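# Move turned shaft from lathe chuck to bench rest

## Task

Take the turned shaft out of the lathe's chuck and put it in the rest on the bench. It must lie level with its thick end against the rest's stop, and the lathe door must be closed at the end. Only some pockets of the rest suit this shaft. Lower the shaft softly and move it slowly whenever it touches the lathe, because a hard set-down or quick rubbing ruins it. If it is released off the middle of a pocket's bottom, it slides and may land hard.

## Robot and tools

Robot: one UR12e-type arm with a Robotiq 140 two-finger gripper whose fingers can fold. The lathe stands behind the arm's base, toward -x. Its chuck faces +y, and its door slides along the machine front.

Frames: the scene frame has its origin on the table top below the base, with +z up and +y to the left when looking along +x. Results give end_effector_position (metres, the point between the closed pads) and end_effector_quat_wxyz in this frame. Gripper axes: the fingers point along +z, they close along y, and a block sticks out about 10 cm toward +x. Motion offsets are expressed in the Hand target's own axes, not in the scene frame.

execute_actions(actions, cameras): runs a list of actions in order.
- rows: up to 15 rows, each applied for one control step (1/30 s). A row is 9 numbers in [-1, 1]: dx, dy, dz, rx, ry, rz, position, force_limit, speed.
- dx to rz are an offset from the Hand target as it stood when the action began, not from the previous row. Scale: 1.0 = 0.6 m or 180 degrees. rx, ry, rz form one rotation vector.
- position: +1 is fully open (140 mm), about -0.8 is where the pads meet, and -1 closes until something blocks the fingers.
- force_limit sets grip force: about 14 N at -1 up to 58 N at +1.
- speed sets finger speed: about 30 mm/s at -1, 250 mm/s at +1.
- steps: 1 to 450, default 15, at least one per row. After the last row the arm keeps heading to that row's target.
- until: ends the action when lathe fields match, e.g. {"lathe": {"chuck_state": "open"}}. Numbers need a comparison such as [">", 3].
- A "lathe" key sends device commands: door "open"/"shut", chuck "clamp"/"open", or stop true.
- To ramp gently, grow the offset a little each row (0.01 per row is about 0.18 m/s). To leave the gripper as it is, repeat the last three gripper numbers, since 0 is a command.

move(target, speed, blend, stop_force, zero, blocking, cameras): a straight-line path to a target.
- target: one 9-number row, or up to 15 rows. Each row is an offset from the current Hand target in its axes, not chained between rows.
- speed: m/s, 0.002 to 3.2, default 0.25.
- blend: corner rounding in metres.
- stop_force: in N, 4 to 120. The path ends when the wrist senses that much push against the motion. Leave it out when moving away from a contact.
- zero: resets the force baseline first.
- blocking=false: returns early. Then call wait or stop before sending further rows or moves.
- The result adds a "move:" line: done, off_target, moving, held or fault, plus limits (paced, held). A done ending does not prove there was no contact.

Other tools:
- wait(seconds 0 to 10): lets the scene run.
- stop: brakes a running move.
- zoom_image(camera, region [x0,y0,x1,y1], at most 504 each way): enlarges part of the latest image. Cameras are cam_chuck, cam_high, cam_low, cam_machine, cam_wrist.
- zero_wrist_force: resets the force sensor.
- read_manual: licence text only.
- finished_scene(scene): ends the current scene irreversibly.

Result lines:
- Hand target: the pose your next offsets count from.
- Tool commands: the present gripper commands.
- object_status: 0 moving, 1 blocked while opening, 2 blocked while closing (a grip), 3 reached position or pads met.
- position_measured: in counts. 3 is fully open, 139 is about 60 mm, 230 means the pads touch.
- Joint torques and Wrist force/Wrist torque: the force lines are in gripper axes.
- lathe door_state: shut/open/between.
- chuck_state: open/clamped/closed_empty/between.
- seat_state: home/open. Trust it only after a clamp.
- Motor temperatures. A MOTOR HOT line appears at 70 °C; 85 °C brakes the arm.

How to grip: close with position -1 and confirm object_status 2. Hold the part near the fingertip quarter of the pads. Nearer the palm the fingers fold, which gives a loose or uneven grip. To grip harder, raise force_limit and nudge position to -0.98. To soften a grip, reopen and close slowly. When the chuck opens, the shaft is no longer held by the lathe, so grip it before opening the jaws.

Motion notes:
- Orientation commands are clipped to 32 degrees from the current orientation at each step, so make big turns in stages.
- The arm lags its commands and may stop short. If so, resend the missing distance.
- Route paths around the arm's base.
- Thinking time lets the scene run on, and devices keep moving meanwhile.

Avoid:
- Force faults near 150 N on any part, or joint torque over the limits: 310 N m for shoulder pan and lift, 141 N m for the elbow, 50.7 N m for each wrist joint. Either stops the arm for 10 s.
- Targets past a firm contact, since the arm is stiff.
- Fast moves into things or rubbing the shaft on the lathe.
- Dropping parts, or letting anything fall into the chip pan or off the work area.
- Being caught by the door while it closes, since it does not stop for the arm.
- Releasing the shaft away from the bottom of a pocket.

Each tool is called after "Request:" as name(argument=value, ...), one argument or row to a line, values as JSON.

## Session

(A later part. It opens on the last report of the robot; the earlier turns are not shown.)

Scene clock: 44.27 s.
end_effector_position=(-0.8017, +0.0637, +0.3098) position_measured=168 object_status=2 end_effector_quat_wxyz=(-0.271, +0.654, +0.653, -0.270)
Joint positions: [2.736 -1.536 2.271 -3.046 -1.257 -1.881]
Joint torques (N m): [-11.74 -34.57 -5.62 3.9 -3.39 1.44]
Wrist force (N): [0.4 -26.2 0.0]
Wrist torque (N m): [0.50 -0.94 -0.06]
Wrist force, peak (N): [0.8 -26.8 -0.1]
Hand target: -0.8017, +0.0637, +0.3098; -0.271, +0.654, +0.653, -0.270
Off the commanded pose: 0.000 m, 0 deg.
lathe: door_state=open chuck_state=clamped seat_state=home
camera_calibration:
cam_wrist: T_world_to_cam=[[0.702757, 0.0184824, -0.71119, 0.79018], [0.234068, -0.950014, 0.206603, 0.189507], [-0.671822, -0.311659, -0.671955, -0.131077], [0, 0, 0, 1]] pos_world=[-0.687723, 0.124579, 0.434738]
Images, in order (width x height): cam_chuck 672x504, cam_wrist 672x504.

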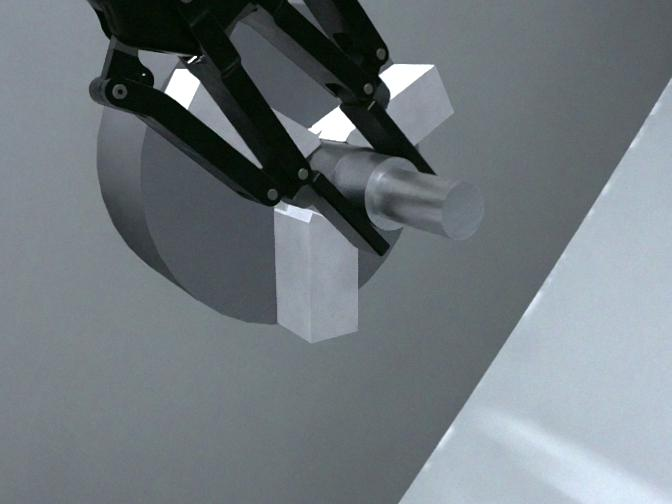

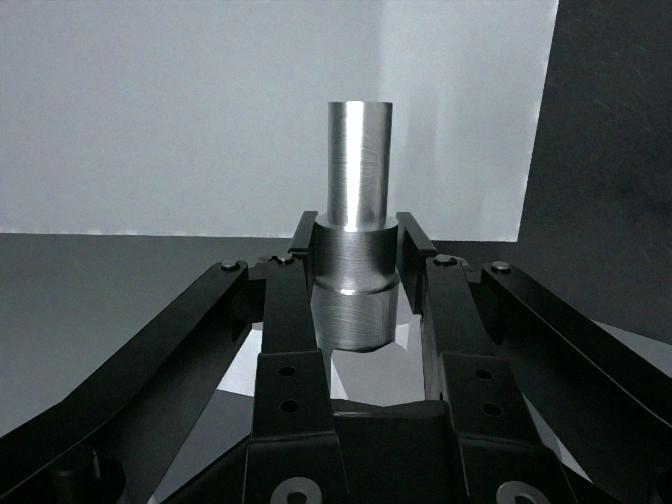

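Request:
move(
  target=[0, -0.0015, 0, 0, 0, 0, -1, -1, -1],
  speed=0.01,
)

Request:
execute_actions(
  actions=[
    {"rows":[[0,0,0,0,0,0,0.2,-1,-1]],"steps":15},
    {"rows":[[0,0,0,0,0,0,-1,-1,-1]],"steps":75},
  ],
  cameras=["cam_wrist"],
)

Request:
zoom_image(
  camera="cam_wrist",
  region=[270, 180, 450, 360],
)

Scene clock: 45.33 s.
end_effector_position=(-0.8022, +0.0637, +0.3104) position_measured=168 object_status=2 end_effector_quat_wxyz=(-0.271, +0.654, +0.653, -0.269)
Joint positions: [2.736 -1.536 2.27 -3.045 -1.257 -1.88]
Joint torques (N m): [7.12 -23.97 -39.13 0.44 -4.2 2.2]
Wrist force (N): [3.3 -7.0 -6.0]
Wrist torque (N m): [0.47 -0.94 -0.10]
Wrist force, peak (N): [0.6 -26.9 -0.5]
Hand target: -0.8023, +0.0637, +0.3105; -0.271, +0.654, +0.653, -0.270
Off the commanded pose: 0.000 m, 0 deg.
lathe: door_state=open chuck_state=clamped seat_state=home
move: done

Scene clock: 48.53 s.
end_effector_position=(-0.8023, +0.0637, +0.3105) position_measured=171 object_status=2 end_effector_quat_wxyz=(-0.271, +0.654, +0.653, -0.270)
Joint positions: [2.736 -1.536 2.269 -3.045 -1.257 -1.88]
Joint torques (N m): [-8.62 -29.05 -8.24 4.29 -4.7 0.98]
Wrist force (N): [0.0 -25.2 3.3]
Wrist torque (N m): [0.16 -0.53 -0.01]
Wrist force, peak (N): [0.1 -25.7 3.4]
Hand target: -0.8023, +0.0637, +0.3105; -0.271, +0.654, +0.653, -0.270
Off the commanded pose: 0.000 m, 0 deg.
lathe: door_state=open chuck_state=clamped seat_state=home
camera_calibration:
cam_wrist: T_world_to_cam=[[0.702757, 0.0184824, -0.71119, 0.79117], [0.234068, -0.950014, 0.206603, 0.189526], [-0.671822, -0.311659, -0.671955, -0.131077], [0, 0, 0, 1]] pos_world=[-0.688423, 0.124579, 0.435438]
Images, in order (width x height): cam_wrist 672x504.

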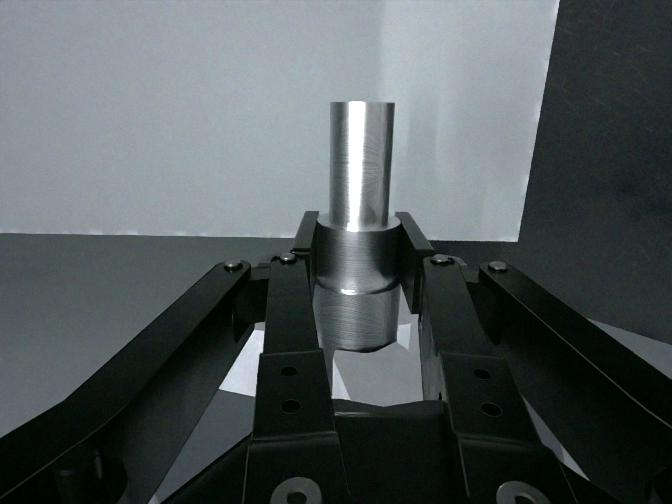

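Scaled by 2.800 from the camera's 672x504 image, which has a finer 960x720 frame.

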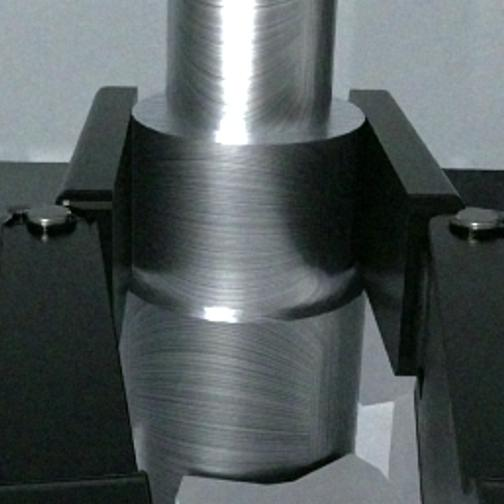

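Request:
move(
  target=[0, -0.0015, 0, 0, 0, 0, -1, -1, -1],
  speed=0.01,
)

Request:
execute_actions(
  actions=[
    {"rows":[[0,0,0,0,0,0,0.2,-1,-1]],"steps":15},
    {"rows":[[0,0,0,0,0,0,-1,-1,-1]],"steps":75},
  ],
)

Scene clock: 49.43 s.
end_effector_position=(-0.8028, +0.0637, +0.3109) position_measured=171 object_status=2 end_effector_quat_wxyz=(-0.271, +0.654, +0.653, -0.269)
Joint positions: [2.737 -1.536 2.268 -3.043 -1.257 -1.88]
Joint torques (N m): [11.26 -27.87 -44.63 -1.55 -2.71 1.81]
Wrist force (N): [3.1 0.4 -10.8]
Wrist torque (N m): [0.29 -0.53 -0.01]
Wrist force, peak (N): [0.3 -27.7 0.7]
Hand target: -0.8029, +0.0637, +0.3111; -0.271, +0.654, +0.653, -0.270
Off the commanded pose: 0.000 m, 0 deg.
lathe: door_state=open chuck_state=clamped seat_state=home
move: done

Scene clock: 52.63 s.
end_effector_position=(-0.8029, +0.0637, +0.3111) position_measured=171 object_status=2 end_effector_quat_wxyz=(-0.271, +0.654, +0.653, -0.270)
Joint positions: [2.737 -1.536 2.268 -3.044 -1.257 -1.88]
Joint torques (N m): [4.18 -47.63 -47.28 -6.77 2.59 0.59]
Wrist force (N): [1.8 4.5 -8.7]
Wrist torque (N m): [-0.22 -0.57 0.02]
Wrist force, peak (N): [3.0 0.7 -10.6]
Hand target: -0.8029, +0.0637, +0.3111; -0.271, +0.654, +0.653, -0.270
Off the commanded pose: 0.000 m, 0 deg.
lathe: door_state=open chuck_state=clamped seat_state=home

Request:
execute_actions(
  actions=[
    {"rows":[[0,0,0,0,0,0,0.05,1,-1]],"steps":40},
    {"rows":[[0,0,0,0,0,0,-1,1,0.3]],"steps":60},
  ],
  cameras=["cam_wrist","cam_chuck"],
)

Scene clock: 56.47 s.
end_effector_position=(-0.8029, +0.0637, +0.3111) position_measured=175 object_status=2 end_effector_quat_wxyz=(-0.271, +0.654, +0.653, -0.270)
Joint positions: [2.737 -1.536 2.268 -3.044 -1.257 -1.88]
Joint torques (N m): [-0.86 -40.72 -45.84 -6.84 2.5 -1.62]
Wrist force (N): [1.7 3.0 -8.7]
Wrist torque (N m): [-0.15 -0.50 0.31]
Wrist force, peak (N): [1.6 4.6 -9.0]
Hand target: -0.8029, +0.0637, +0.3111; -0.271, +0.654, +0.653, -0.270
Off the commanded pose: 0.000 m, 0 deg.
lathe: door_state=open chuck_state=clamped seat_state=home
camera_calibration:
cam_wrist: T_world_to_cam=[[0.702757, 0.0184824, -0.71119, 0.792018], [0.234068, -0.950014, 0.206603, 0.189543], [-0.671822, -0.311659, -0.671955, -0.131077], [0, 0, 0, 1]] pos_world=[-0.689023, 0.124579, 0.436038]
Images, in order (width x height): cam_chuck 672x504, cam_wrist 672x504.

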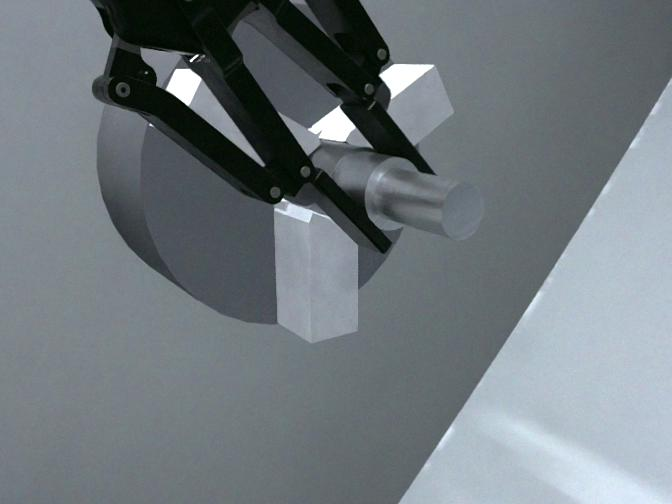

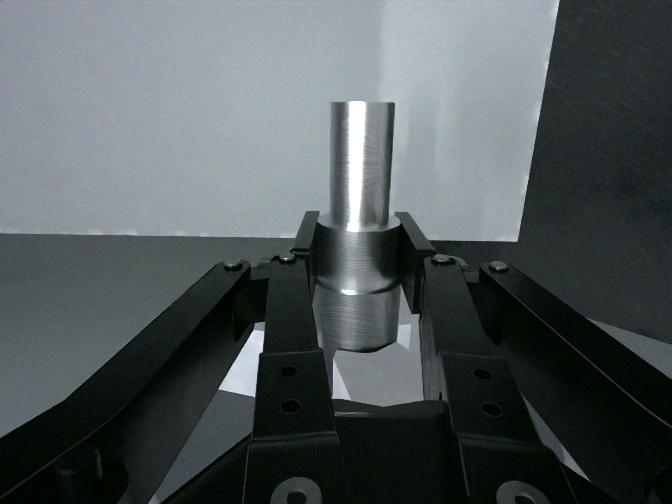

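Request:
execute_actions(
  actions=[
    {"lathe":{"chuck":"open"},"rows":[[0,0,0,0,0,0,-1,1,0.3]],"steps":150,"until":{"lathe":{"chuck_state":"open"}}},
  ],
  cameras=["cam_wrist","cam_chuck"],
)

Scene clock: 57.50 s.
end_effector_position=(-0.8029, +0.0637, +0.3111) position_measured=175 object_status=2 end_effector_quat_wxyz=(-0.271, +0.654, +0.653, -0.270)
Joint positions: [2.737 -1.536 2.268 -3.044 -1.257 -1.88]
Joint torques (N m): [0.71 -40.05 -45.03 -6.33 2.78 -1.06]
Wrist force (N): [4.8 1.9 0.6]
Wrist torque (N m): [-0.27 -0.36 -0.11]
Wrist force, peak (N): [1.7 3.3 -8.7]
Hand target: -0.8029, +0.0637, +0.3111; -0.271, +0.654, +0.653, -0.270
Off the commanded pose: 0.000 m, 0 deg.
lathe: door_state=open chuck_state=open seat_state=home
camera_calibration:
cam_wrist: T_world_to_cam=[[0.702757, 0.0184824, -0.71119, 0.792018], [0.234068, -0.950014, 0.206603, 0.189543], [-0.671822, -0.311659, -0.671955, -0.131077], [0, 0, 0, 1]] pos_world=[-0.689023, 0.124579, 0.436038]
Images, in order (width x height): cam_chuck 672x504, cam_wrist 672x504.

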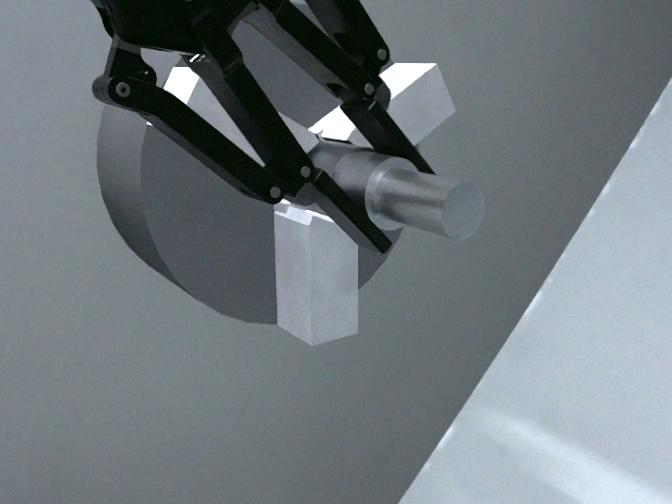

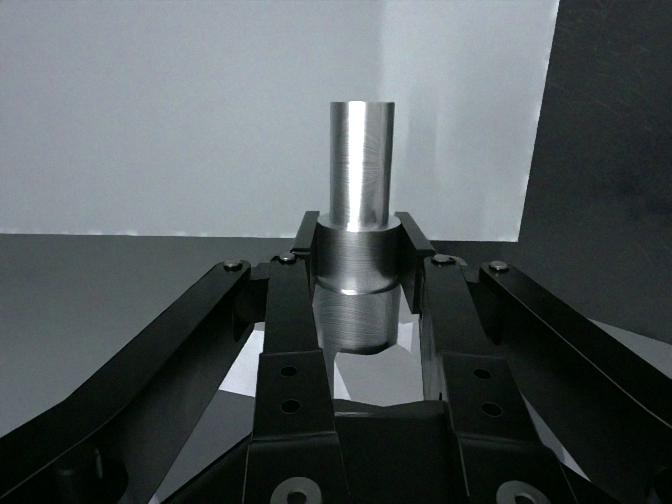

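Request:
move(
  target=[0.15, 0, 0, 0, 0, 0, -1, 1, 0.3],
  speed=0.025,
  cameras=["cam_wrist","cam_chuck"],
)

Scene clock: 61.60 s.
end_effector_position=(-0.8028, +0.1536, +0.3113) position_measured=175 object_status=2 end_effector_quat_wxyz=(-0.271, +0.654, +0.653, -0.270)
Joint positions: [2.592 -1.515 2.24 -2.995 -1.162 -1.996]
Joint torques (N m): [-12.82 -36.08 -50.13 -3.4 5.42 -1.79]
Wrist force (N): [2.2 2.4 0.2]
Wrist torque (N m): [-0.29 -0.55 -0.07]
Wrist force, peak (N): [5.3 2.3 0.7]
Hand target: -0.8028, +0.1537, +0.3113; -0.271, +0.654, +0.653, -0.270
Off the commanded pose: 0.000 m, 0 deg.
lathe: door_state=open chuck_state=open seat_state=open
move: done
camera_calibration:
cam_wrist: T_world_to_cam=[[0.702758, 0.0184817, -0.711189, 0.790288], [0.234003, -0.950044, 0.206541, 0.274871], [-0.671843, -0.311569, -0.671976, -0.102882], [0, 0, 0, 1]] pos_world=[-0.688823, 0.214479, 0.436138]
Images, in order (width x height): cam_chuck 672x504, cam_wrist 672x504.

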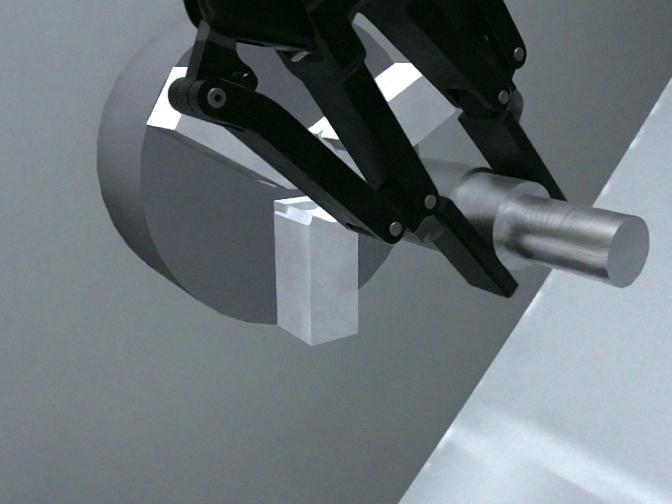

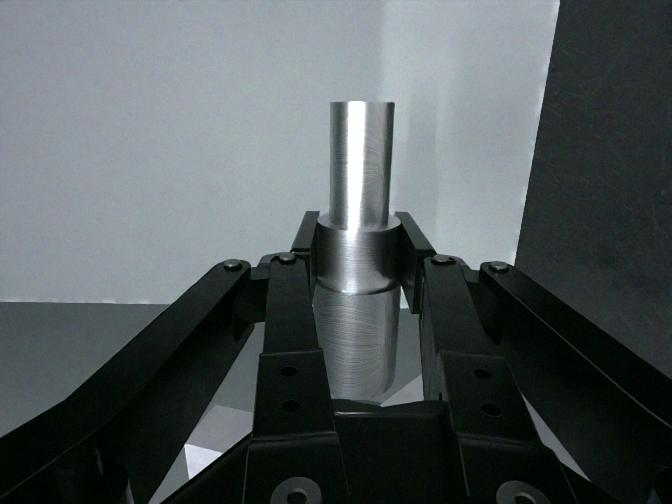

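Request:
move(
  target=[
    [0.177, 0.0873, -0.4378, 0, 0, 0, -1, 1, 0.3],
    [0.427, 0.370, -0.815, -0.15, 0, 0, -1, 1, 0.3],
  ],
  speed=0.2,
  blend=[0.05, 0],
  cameras=["cam_wrist","cam_machine"],
)

Scene clock: 66.00 s.
end_effector_position=(-0.2998, +0.4086, +0.5009) position_measured=175 object_status=2 end_effector_quat_wxyz=(-0.111, +0.699, +0.698, -0.110)
Joint positions: [1.639 -2.021 1.978 -1.528 -1.249 -3.103]
Joint torques (N m): [-13.97 -4.25 -60.73 -2.65 -2.42 -1.36]
Wrist force (N): [1.3 0.1 3.0]
Wrist torque (N m): [-0.34 -0.28 0.02]
Wrist force, peak (N): [2.1 1.3 2.8]
Hand target: -0.2997, +0.4086, +0.5009; -0.111, +0.699, +0.698, -0.110
Off the commanded pose: 0.000 m, 0 deg.
lathe: door_state=open chuck_state=open seat_state=open
move: done
camera_calibration:
cam_wrist: T_world_to_cam=[[0.94901, 0.0172992, -0.314771, 0.442754], [0.113806, -0.949958, 0.290908, 0.281962], [-0.293987, -0.311897, -0.903489, 0.671327], [0, 0, 0, 1]] pos_world=[-0.254906, 0.469577, 0.663878]
Images, in order (width x height): cam_machine 672x504, cam_wrist 672x504.

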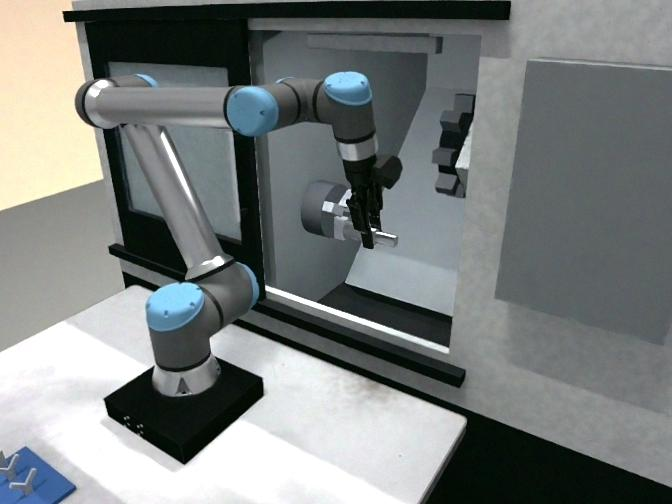

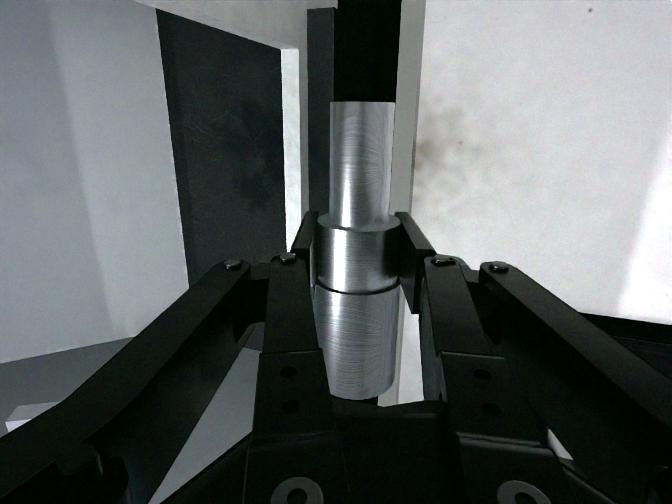

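Request:
move(
  target=[
    [0.236, 0.396, -0.129, -0.1, 0, 0, -1, 1, 0.3],
    [0.186, 0.9775, -0.228, -0.1, 0, 0, -1, 1, 0.3],
  ],
  speed=0.3,
  blend=[0.06, 0],
)

Scene clock: 69.07 s.
end_effector_position=(+0.3005, +0.5192, +0.4505) position_measured=175 object_status=2 end_effector_quat_wxyz=(+0.000, +0.708, +0.706, +0.001)
Joint positions: [0.79 -1.739 1.853 -1.672 -1.574 -3.954]
Joint torques (N m): [-13.24 -25.98 -60.03 -7.42 4.08 -2.19]
Wrist force (N): [1.2 -1.8 4.5]
Wrist torque (N m): [-0.41 -0.21 0.06]
Wrist force, peak (N): [2.0 -2.3 4.4]
Hand target: +0.3006, +0.5193, +0.4505; +0.000, +0.708, +0.706, +0.001
Off the commanded pose: 0.000 m, 0 deg.
lathe: door_state=open chuck_state=open seat_state=open
move: done

Request:
move(
  target=[-0.949, 0.683, 0.333, 0, 0, 0, -1, 1, 0.3],
  speed=0.3,
  cameras=["cam_wrist","cam_high","cam_low"],
)

Request:
zoom_image(
  camera="cam_wrist",
  region=[170, 0, 570, 504],
)

Scene clock: 73.27 s.
end_effector_position=(+0.7095, -0.0504, +0.2501) position_measured=175 object_status=2 end_effector_quat_wxyz=(+0.000, +0.708, +0.706, +0.001)
Joint positions: [-0.274 -1.459 1.946 -2.054 -1.584 -5.018]
Joint torques (N m): [-11.89 -46.29 -56.09 -7.53 3.97 -1.27]
Wrist force (N): [1.1 -1.7 4.5]
Wrist torque (N m): [-0.38 -0.24 0.10]
Wrist force, peak (N): [3.9 -3.4 3.5]
Hand target: +0.7095, -0.0505, +0.2500; +0.000, +0.708, +0.706, +0.001
Off the commanded pose: 0.000 m, 0 deg.
lathe: door_state=open chuck_state=open seat_state=open
move: done
camera_calibration:
cam_wrist: T_world_to_cam=[[0.999842, 0.016727, -0.00599098, -0.699312], [0.0177613, -0.949837, 0.312239, -0.133111], [-0.000467635, -0.312296, -0.949985, 0.401582], [0, 0, 0, 1]] pos_world=[0.701754, 0.0106758, 0.418869]
Images, in order (width x height): cam_high 672x504, cam_low 672x504, cam_wrist 672x504.

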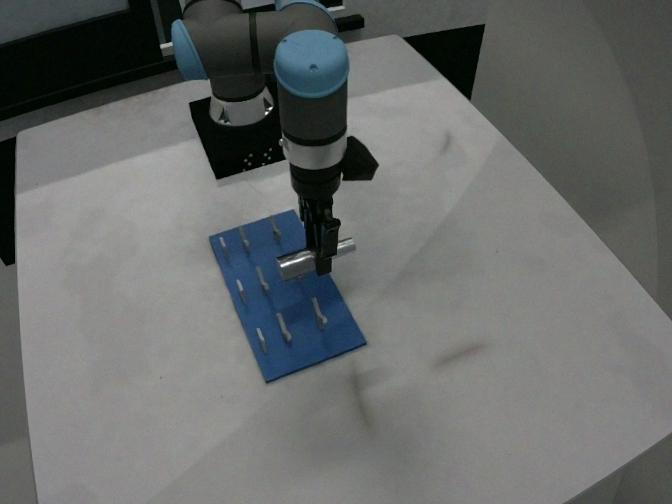

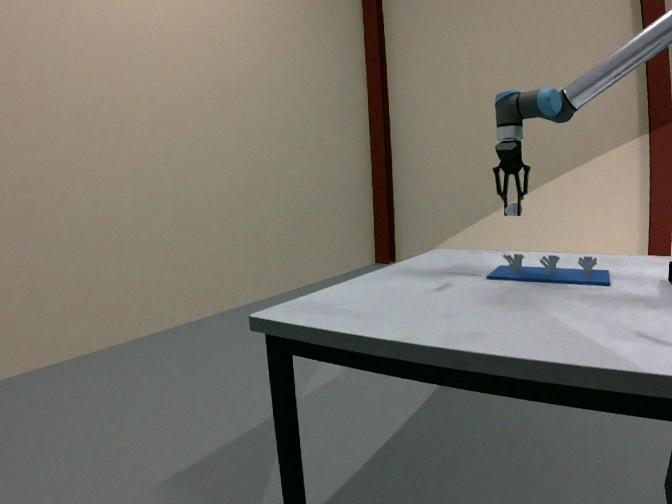

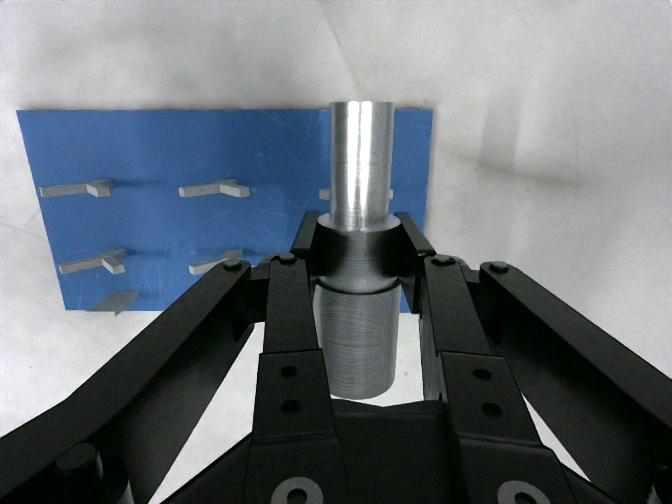

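Scaled by 1.000.

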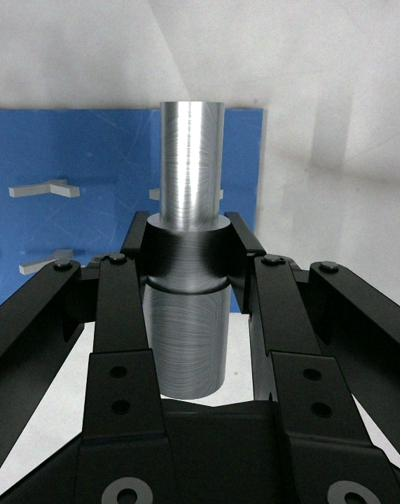

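Request:
execute_actions(
  actions=[
    {"lathe":{"door":"shut"},"steps":1},
  ],
)

Request:
move(
  target=[-0.0608, 0.0083, 0.15, 0, 0, 0, -1, 1, 0.3],
  speed=0.15,
  cameras=["cam_wrist","cam_high","cam_low"],
)

Request:
zoom_image(
  camera="cam_low",
  region=[460, 180, 620, 300],
)

Request:
zoom_image(
  camera="cam_high",
  region=[190, 190, 390, 400],
)

Request:
zoom_image(
  camera="cam_wrist",
  region=[270, 80, 450, 420],
)

Scene clock: 74.57 s.
end_effector_position=(+0.7095, -0.0505, +0.2500) position_measured=175 object_status=2 end_effector_quat_wxyz=(+0.000, +0.708, +0.706, +0.001)
Joint positions: [-0.275 -1.459 1.946 -2.054 -1.584 -5.018]
Joint torques (N m): [-13.27 -45.81 -54.85 -7.3 4.21 -2.13]
Wrist force (N): [1.3 -1.8 4.3]
Wrist torque (N m): [-0.38 -0.27 0.10]
Wrist force, peak (N): [1.3 -1.9 4.9]
Hand target: +0.7095, -0.0505, +0.2500; +0.000, +0.708, +0.706, +0.001
Tool commands: gripper/position=-1.0 gripper/force_limit=+1.0 gripper/speed=+0.3
Off the commanded pose: 0.000 m, 0 deg.
lathe: door_state=between chuck_state=open seat_state=open

Scene clock: 75.77 s.
end_effector_position=(+0.7145, -0.0869, +0.1601) position_measured=175 object_status=2 end_effector_quat_wxyz=(+0.000, +0.708, +0.706, +0.001)
Joint positions: [-0.323 -1.362 2.015 -2.222 -1.584 -5.067]
Joint torques (N m): [-13.47 -48.1 -32.98 -7.34 -0.65 -1.63]
Wrist force (N): [1.1 -2.1 4.0]
Wrist torque (N m): [-0.49 -0.19 0.08]
Wrist force, peak (N): [0.1 -2.0 5.8]
Hand target: +0.7145, -0.0869, +0.1600; +0.000, +0.708, +0.706, +0.001
Off the commanded pose: 0.000 m, 0 deg.
lathe: door_state=between chuck_state=open seat_state=open
move: done
camera_calibration:
cam_wrist: T_world_to_cam=[[0.999842, 0.0166937, -0.00608658, -0.704311], [0.0177596, -0.949808, 0.312327, -0.139702], [-0.000567185, -0.312386, -0.949955, 0.304776], [0, 0, 0, 1]] pos_world=[0.706854, -0.0257245, 0.328869]
Images, in order (width x height): cam_high 672x504, cam_low 672x504, cam_wrist 672x504.

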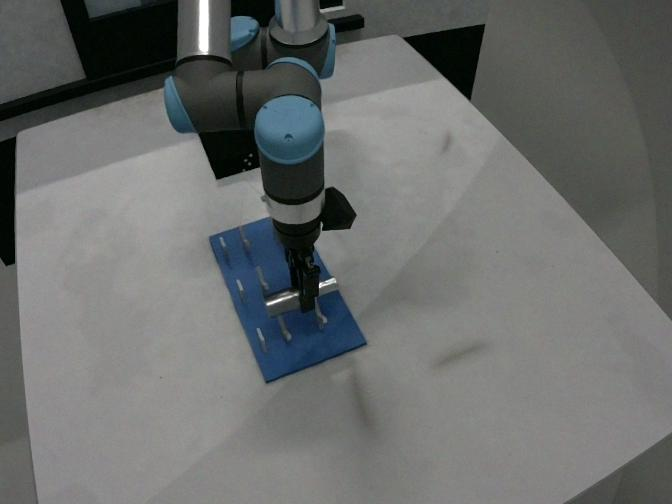

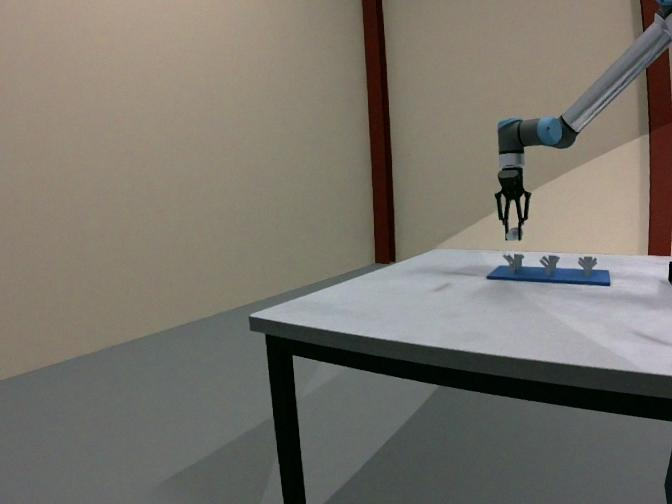

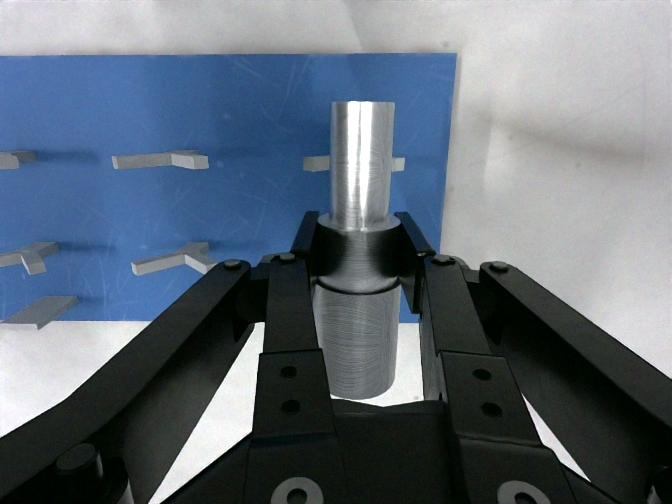

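Scaled by 3.150 from the camera's 672x504 image, which has a finer 960x720 frame.

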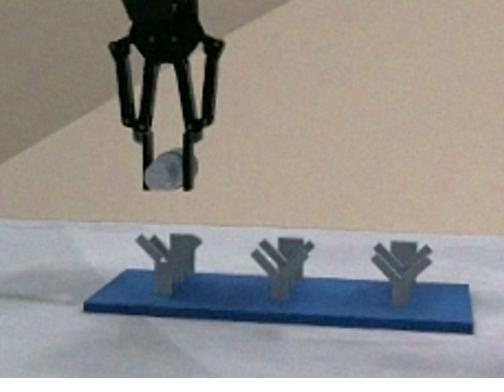

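Scaled by 2.400 from the camera's 672x504 image, which has a finer 960x720 frame.

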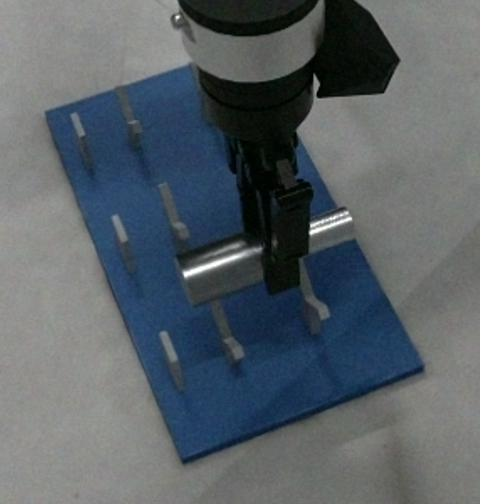

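Scaled by 1.482 from the camera's 672x504 image, which has a finer 960x720 frame.

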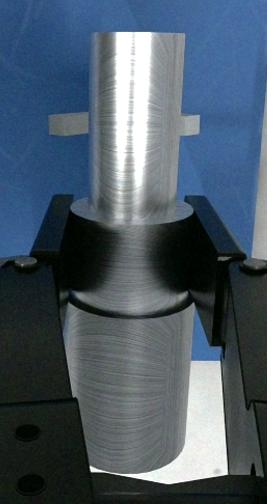

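Request:
move(
  target=[0, -0.0017, 0.0517, 0, 0, 0, -1, 1, 0.3],
  speed=0.08,
  cameras=["cam_wrist","cam_high","cam_low"],
)

Request:
zoom_image(
  camera="cam_low",
  region=[460, 180, 620, 300],
)

Request:
zoom_image(
  camera="cam_high",
  region=[210, 230, 370, 390],
)

Request:
zoom_image(
  camera="cam_wrist",
  region=[250, 60, 470, 280],
)

Scene clock: 77.27 s.
end_effector_position=(+0.7135, -0.0868, +0.1290) position_measured=175 object_status=2 end_effector_quat_wxyz=(+0.000, +0.708, +0.706, +0.001)
Joint positions: [-0.324 -1.328 2.04 -2.281 -1.584 -5.068]
Joint torques (N m): [-12.16 -50.19 -31.68 -7.14 2.5 -1.58]
Wrist force (N): [1.4 -2.0 4.3]
Wrist torque (N m): [-0.46 -0.28 0.08]
Wrist force, peak (N): [1.2 -1.8 5.4]
Hand target: +0.7135, -0.0868, +0.1290; +0.000, +0.708, +0.706, +0.001
Off the commanded pose: 0.000 m, 0 deg.
lathe: door_state=shut chuck_state=open seat_state=open
move: done
camera_calibration:
cam_wrist: T_world_to_cam=[[0.999842, 0.016727, -0.00599098, -0.703528], [0.0177613, -0.949837, 0.312239, -0.129977], [-0.000467635, -0.312296, -0.949985, 0.275268], [0, 0, 0, 1]] pos_world=[0.705854, -0.0257242, 0.297869]
Images, in order (width x height): cam_high 672x504, cam_low 672x504, cam_wrist 672x504.

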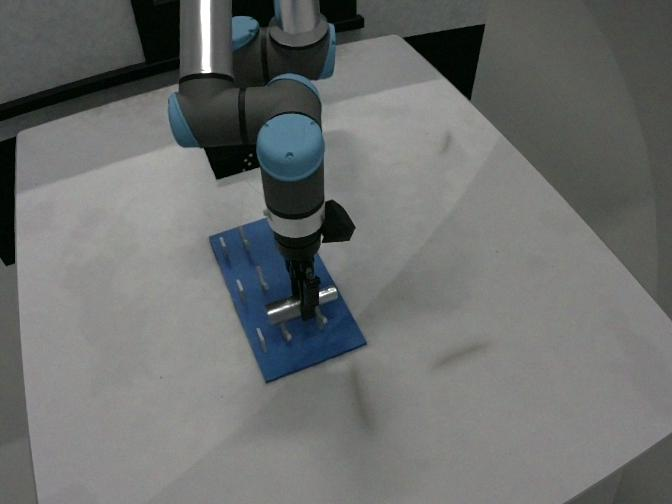

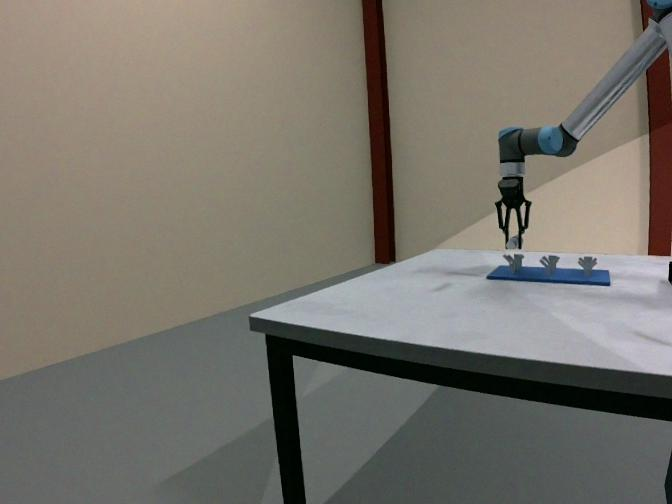

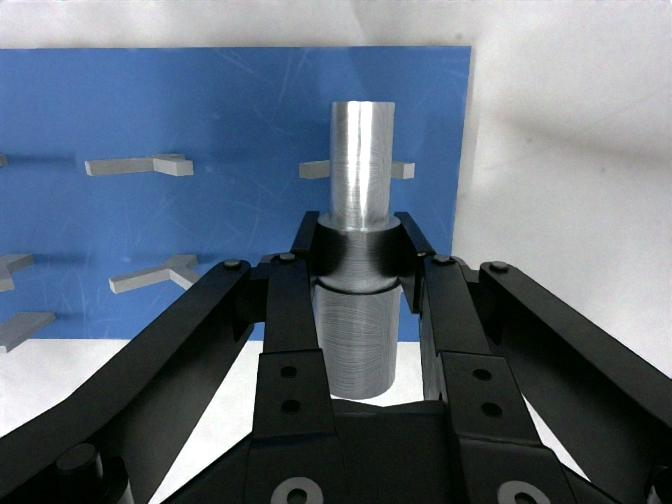

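Scaled by 3.150 from the camera's 672x504 image, which has a finer 960x720 frame.

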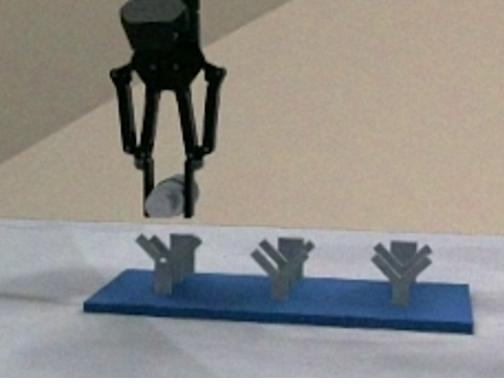

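Scaled by 3.150 from the camera's 672x504 image, which has a finer 960x720 frame.

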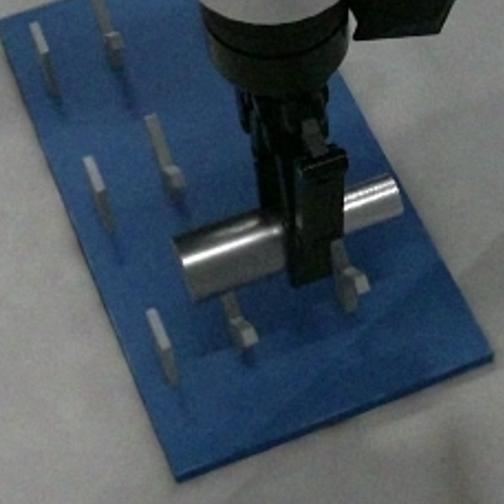

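Scaled by 2.291 from the camera's 672x504 image, which has a finer 960x720 frame.

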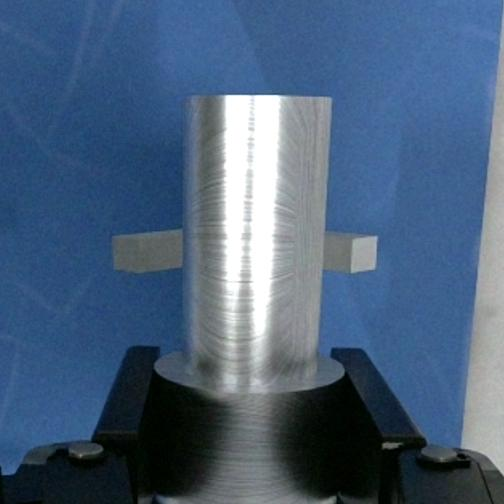

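Request:
move(
  target=[0, 0, 0.0417, 0, 0, 0, -1, 1, 0.3],
  speed=0.03,
  stop_force=8,
  cameras=["cam_wrist","cam_high","cam_low"],
)

Request:
zoom_image(
  camera="cam_low",
  region=[460, 180, 620, 300],
)

Request:
zoom_image(
  camera="cam_high",
  region=[210, 230, 370, 390],
)

Request:
zoom_image(
  camera="cam_wrist",
  region=[250, 60, 470, 280],
)

Scene clock: 79.63 s.
end_effector_position=(+0.7136, -0.0868, +0.1039) position_measured=175 object_status=2 end_effector_quat_wxyz=(+0.000, +0.708, +0.706, +0.001)
Joint positions: [-0.325 -1.297 2.058 -2.329 -1.584 -5.069]
Joint torques (N m): [-11.89 -49.69 -30.04 -7.41 1.94 -1.66]
Wrist force (N): [1.1 -1.8 4.1]
Wrist torque (N m): [-0.39 -0.23 0.06]
Wrist force, peak (N): [0.9 -1.9 5.0]
Hand target: +0.7136, -0.0868, +0.1039; +0.000, +0.708, +0.706, +0.001
Off the commanded pose: 0.000 m, 0 deg.
lathe: door_state=shut chuck_state=open seat_state=open
move: done
camera_calibration:
cam_wrist: T_world_to_cam=[[0.999842, 0.016727, -0.00599098, -0.70368], [0.0177613, -0.949837, 0.312239, -0.122045], [-0.000467635, -0.312296, -0.949985, 0.251454], [0, 0, 0, 1]] pos_world=[0.705854, -0.0256242, 0.272769]
Images, in order (width x height): cam_high 672x504, cam_low 672x504, cam_wrist 672x504.

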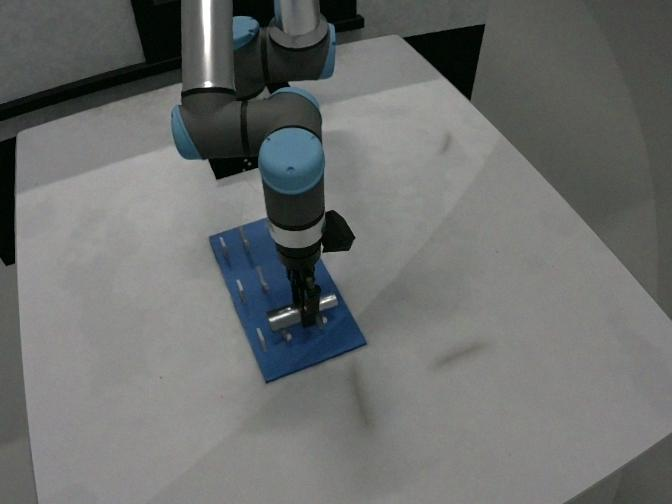

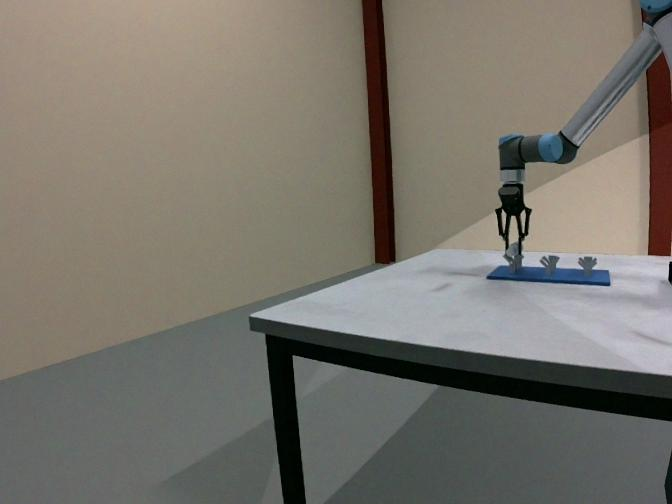

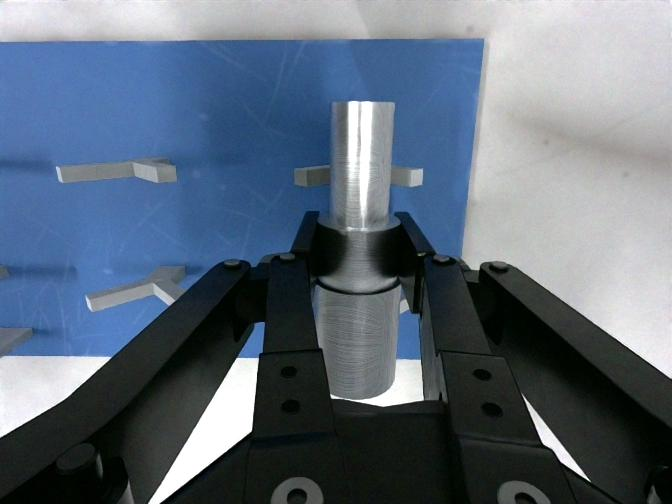

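Scaled by 3.150 from the camera's 672x504 image, which has a finer 960x720 frame.

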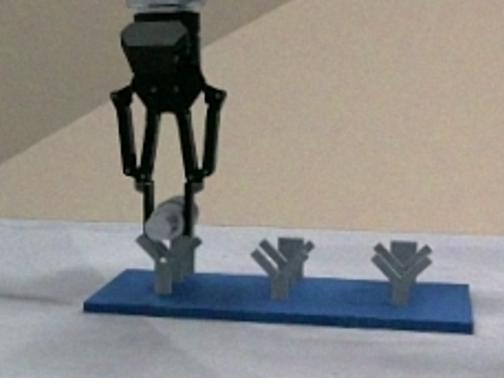

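Scaled by 3.150 from the camera's 672x504 image, which has a finer 960x720 frame.

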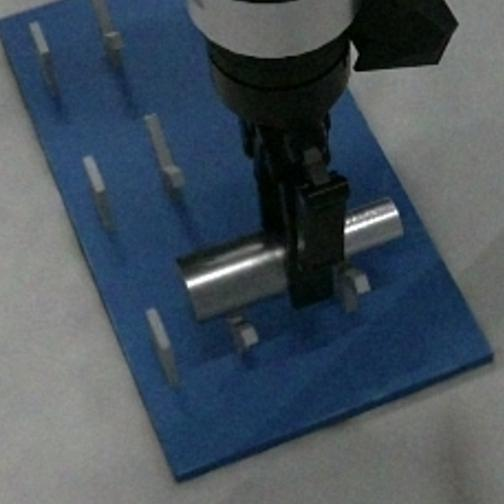

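Scaled by 2.291 from the camera's 672x504 image, which has a finer 960x720 frame.

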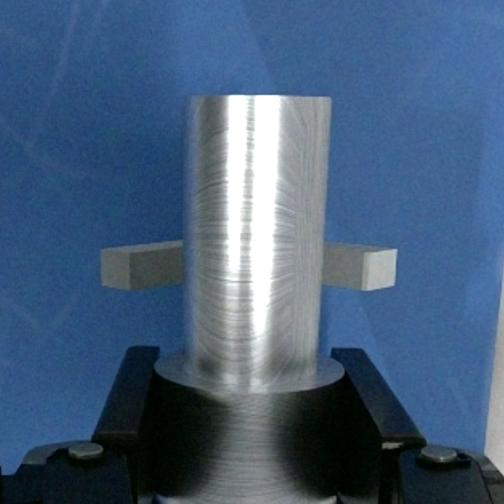

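Request:
move(
  target=[0, -0.001, 0.0333, 0, 0, 0, -1, 1, 0.3],
  speed=0.01,
  stop_force=6,
  cameras=["cam_wrist","cam_high","cam_low"],
)

Request:
zoom_image(
  camera="cam_low",
  region=[480, 220, 560, 290],
)

Request:
zoom_image(
  camera="cam_high",
  region=[210, 230, 370, 390],
)

Request:
zoom_image(
  camera="cam_wrist",
  region=[250, 60, 470, 280],
)

Scene clock: 83.03 s.
end_effector_position=(+0.7131, -0.0867, +0.0887) position_measured=175 object_status=2 end_effector_quat_wxyz=(+0.000, +0.708, +0.706, +0.001)
Joint positions: [-0.326 -1.278 2.068 -2.358 -1.584 -5.069]
Joint torques (N m): [-9.96 -68.73 -41.59 -0.52 1.68 0.32]
Wrist force (N): [-1.8 3.0 1.6]
Wrist torque (N m): [-0.52 -0.38 -0.24]
Wrist force, peak (N): [3.6 1.6 -5.3]
Hand target: +0.7131, -0.0867, +0.0887; +0.000, +0.708, +0.706, +0.001 (not the last commanded pose)
Off the commanded pose: 0.005 m, 0 deg.
lathe: door_state=shut chuck_state=open seat_state=open
move: contact
camera_calibration:
cam_wrist: T_world_to_cam=[[0.999842, 0.0166945, -0.00608552, -0.703348], [0.01776, -0.949838, 0.312238, -0.117259], [-0.000567619, -0.312296, -0.949985, 0.23699], [0, 0, 0, 1]] pos_world=[0.705454, -0.0256243, 0.257469]
Images, in order (width x height): cam_high 672x504, cam_low 672x504, cam_wrist 672x504.

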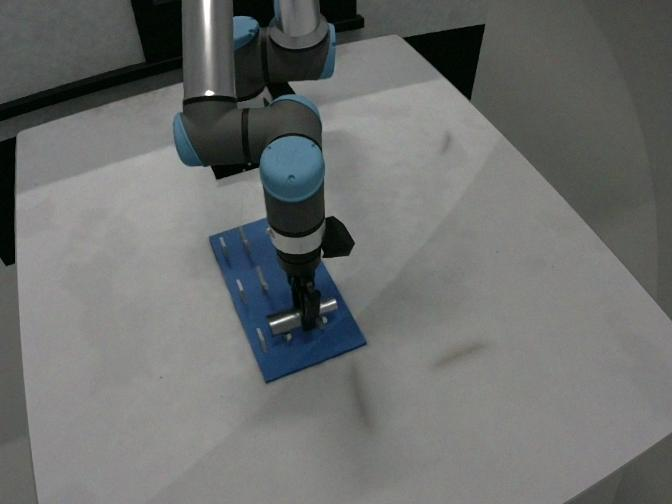

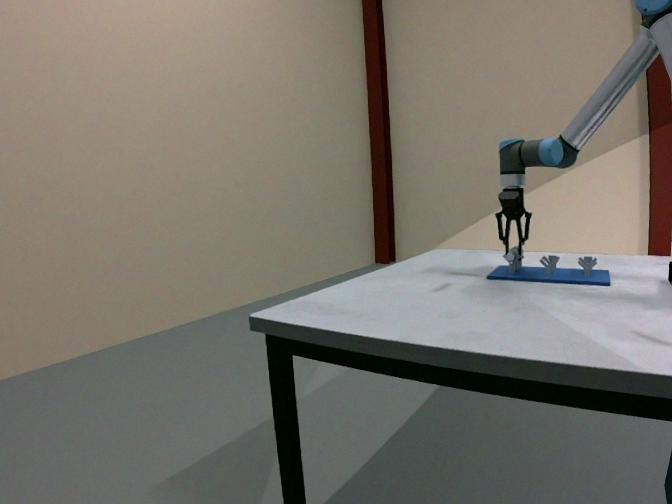

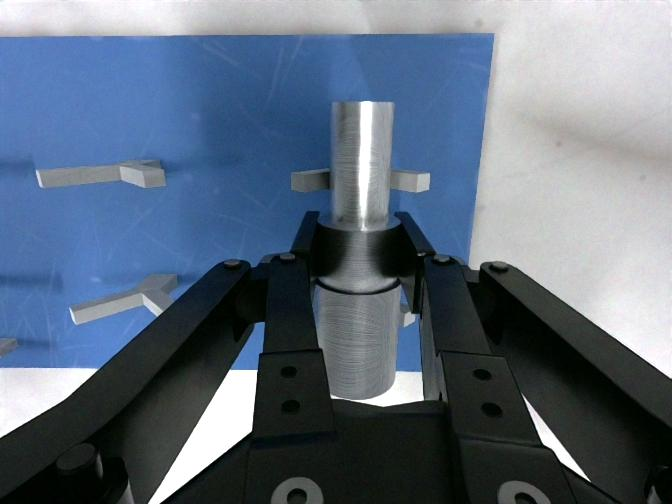

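Scaled by 6.300 from the camera's 672x504 image, which has a finer 960x720 frame.

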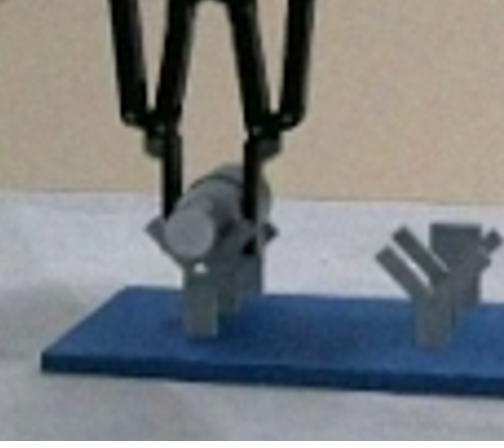

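Scaled by 3.150 from the camera's 672x504 image, which has a finer 960x720 frame.

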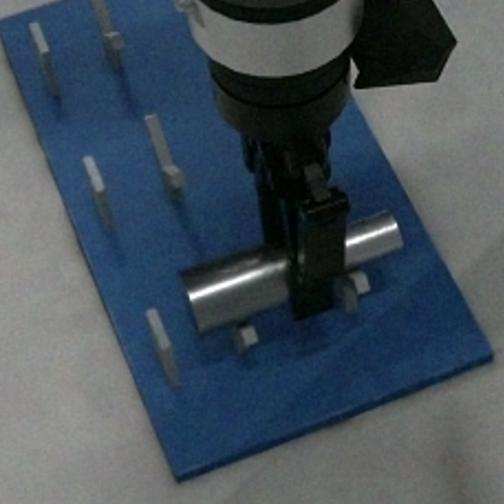

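Scaled by 2.291 from the camera's 672x504 image, which has a finer 960x720 frame.

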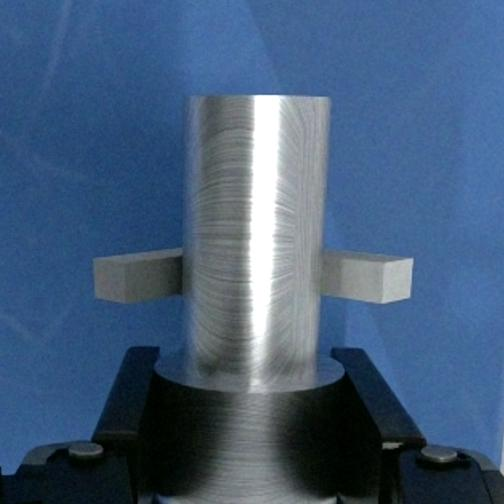

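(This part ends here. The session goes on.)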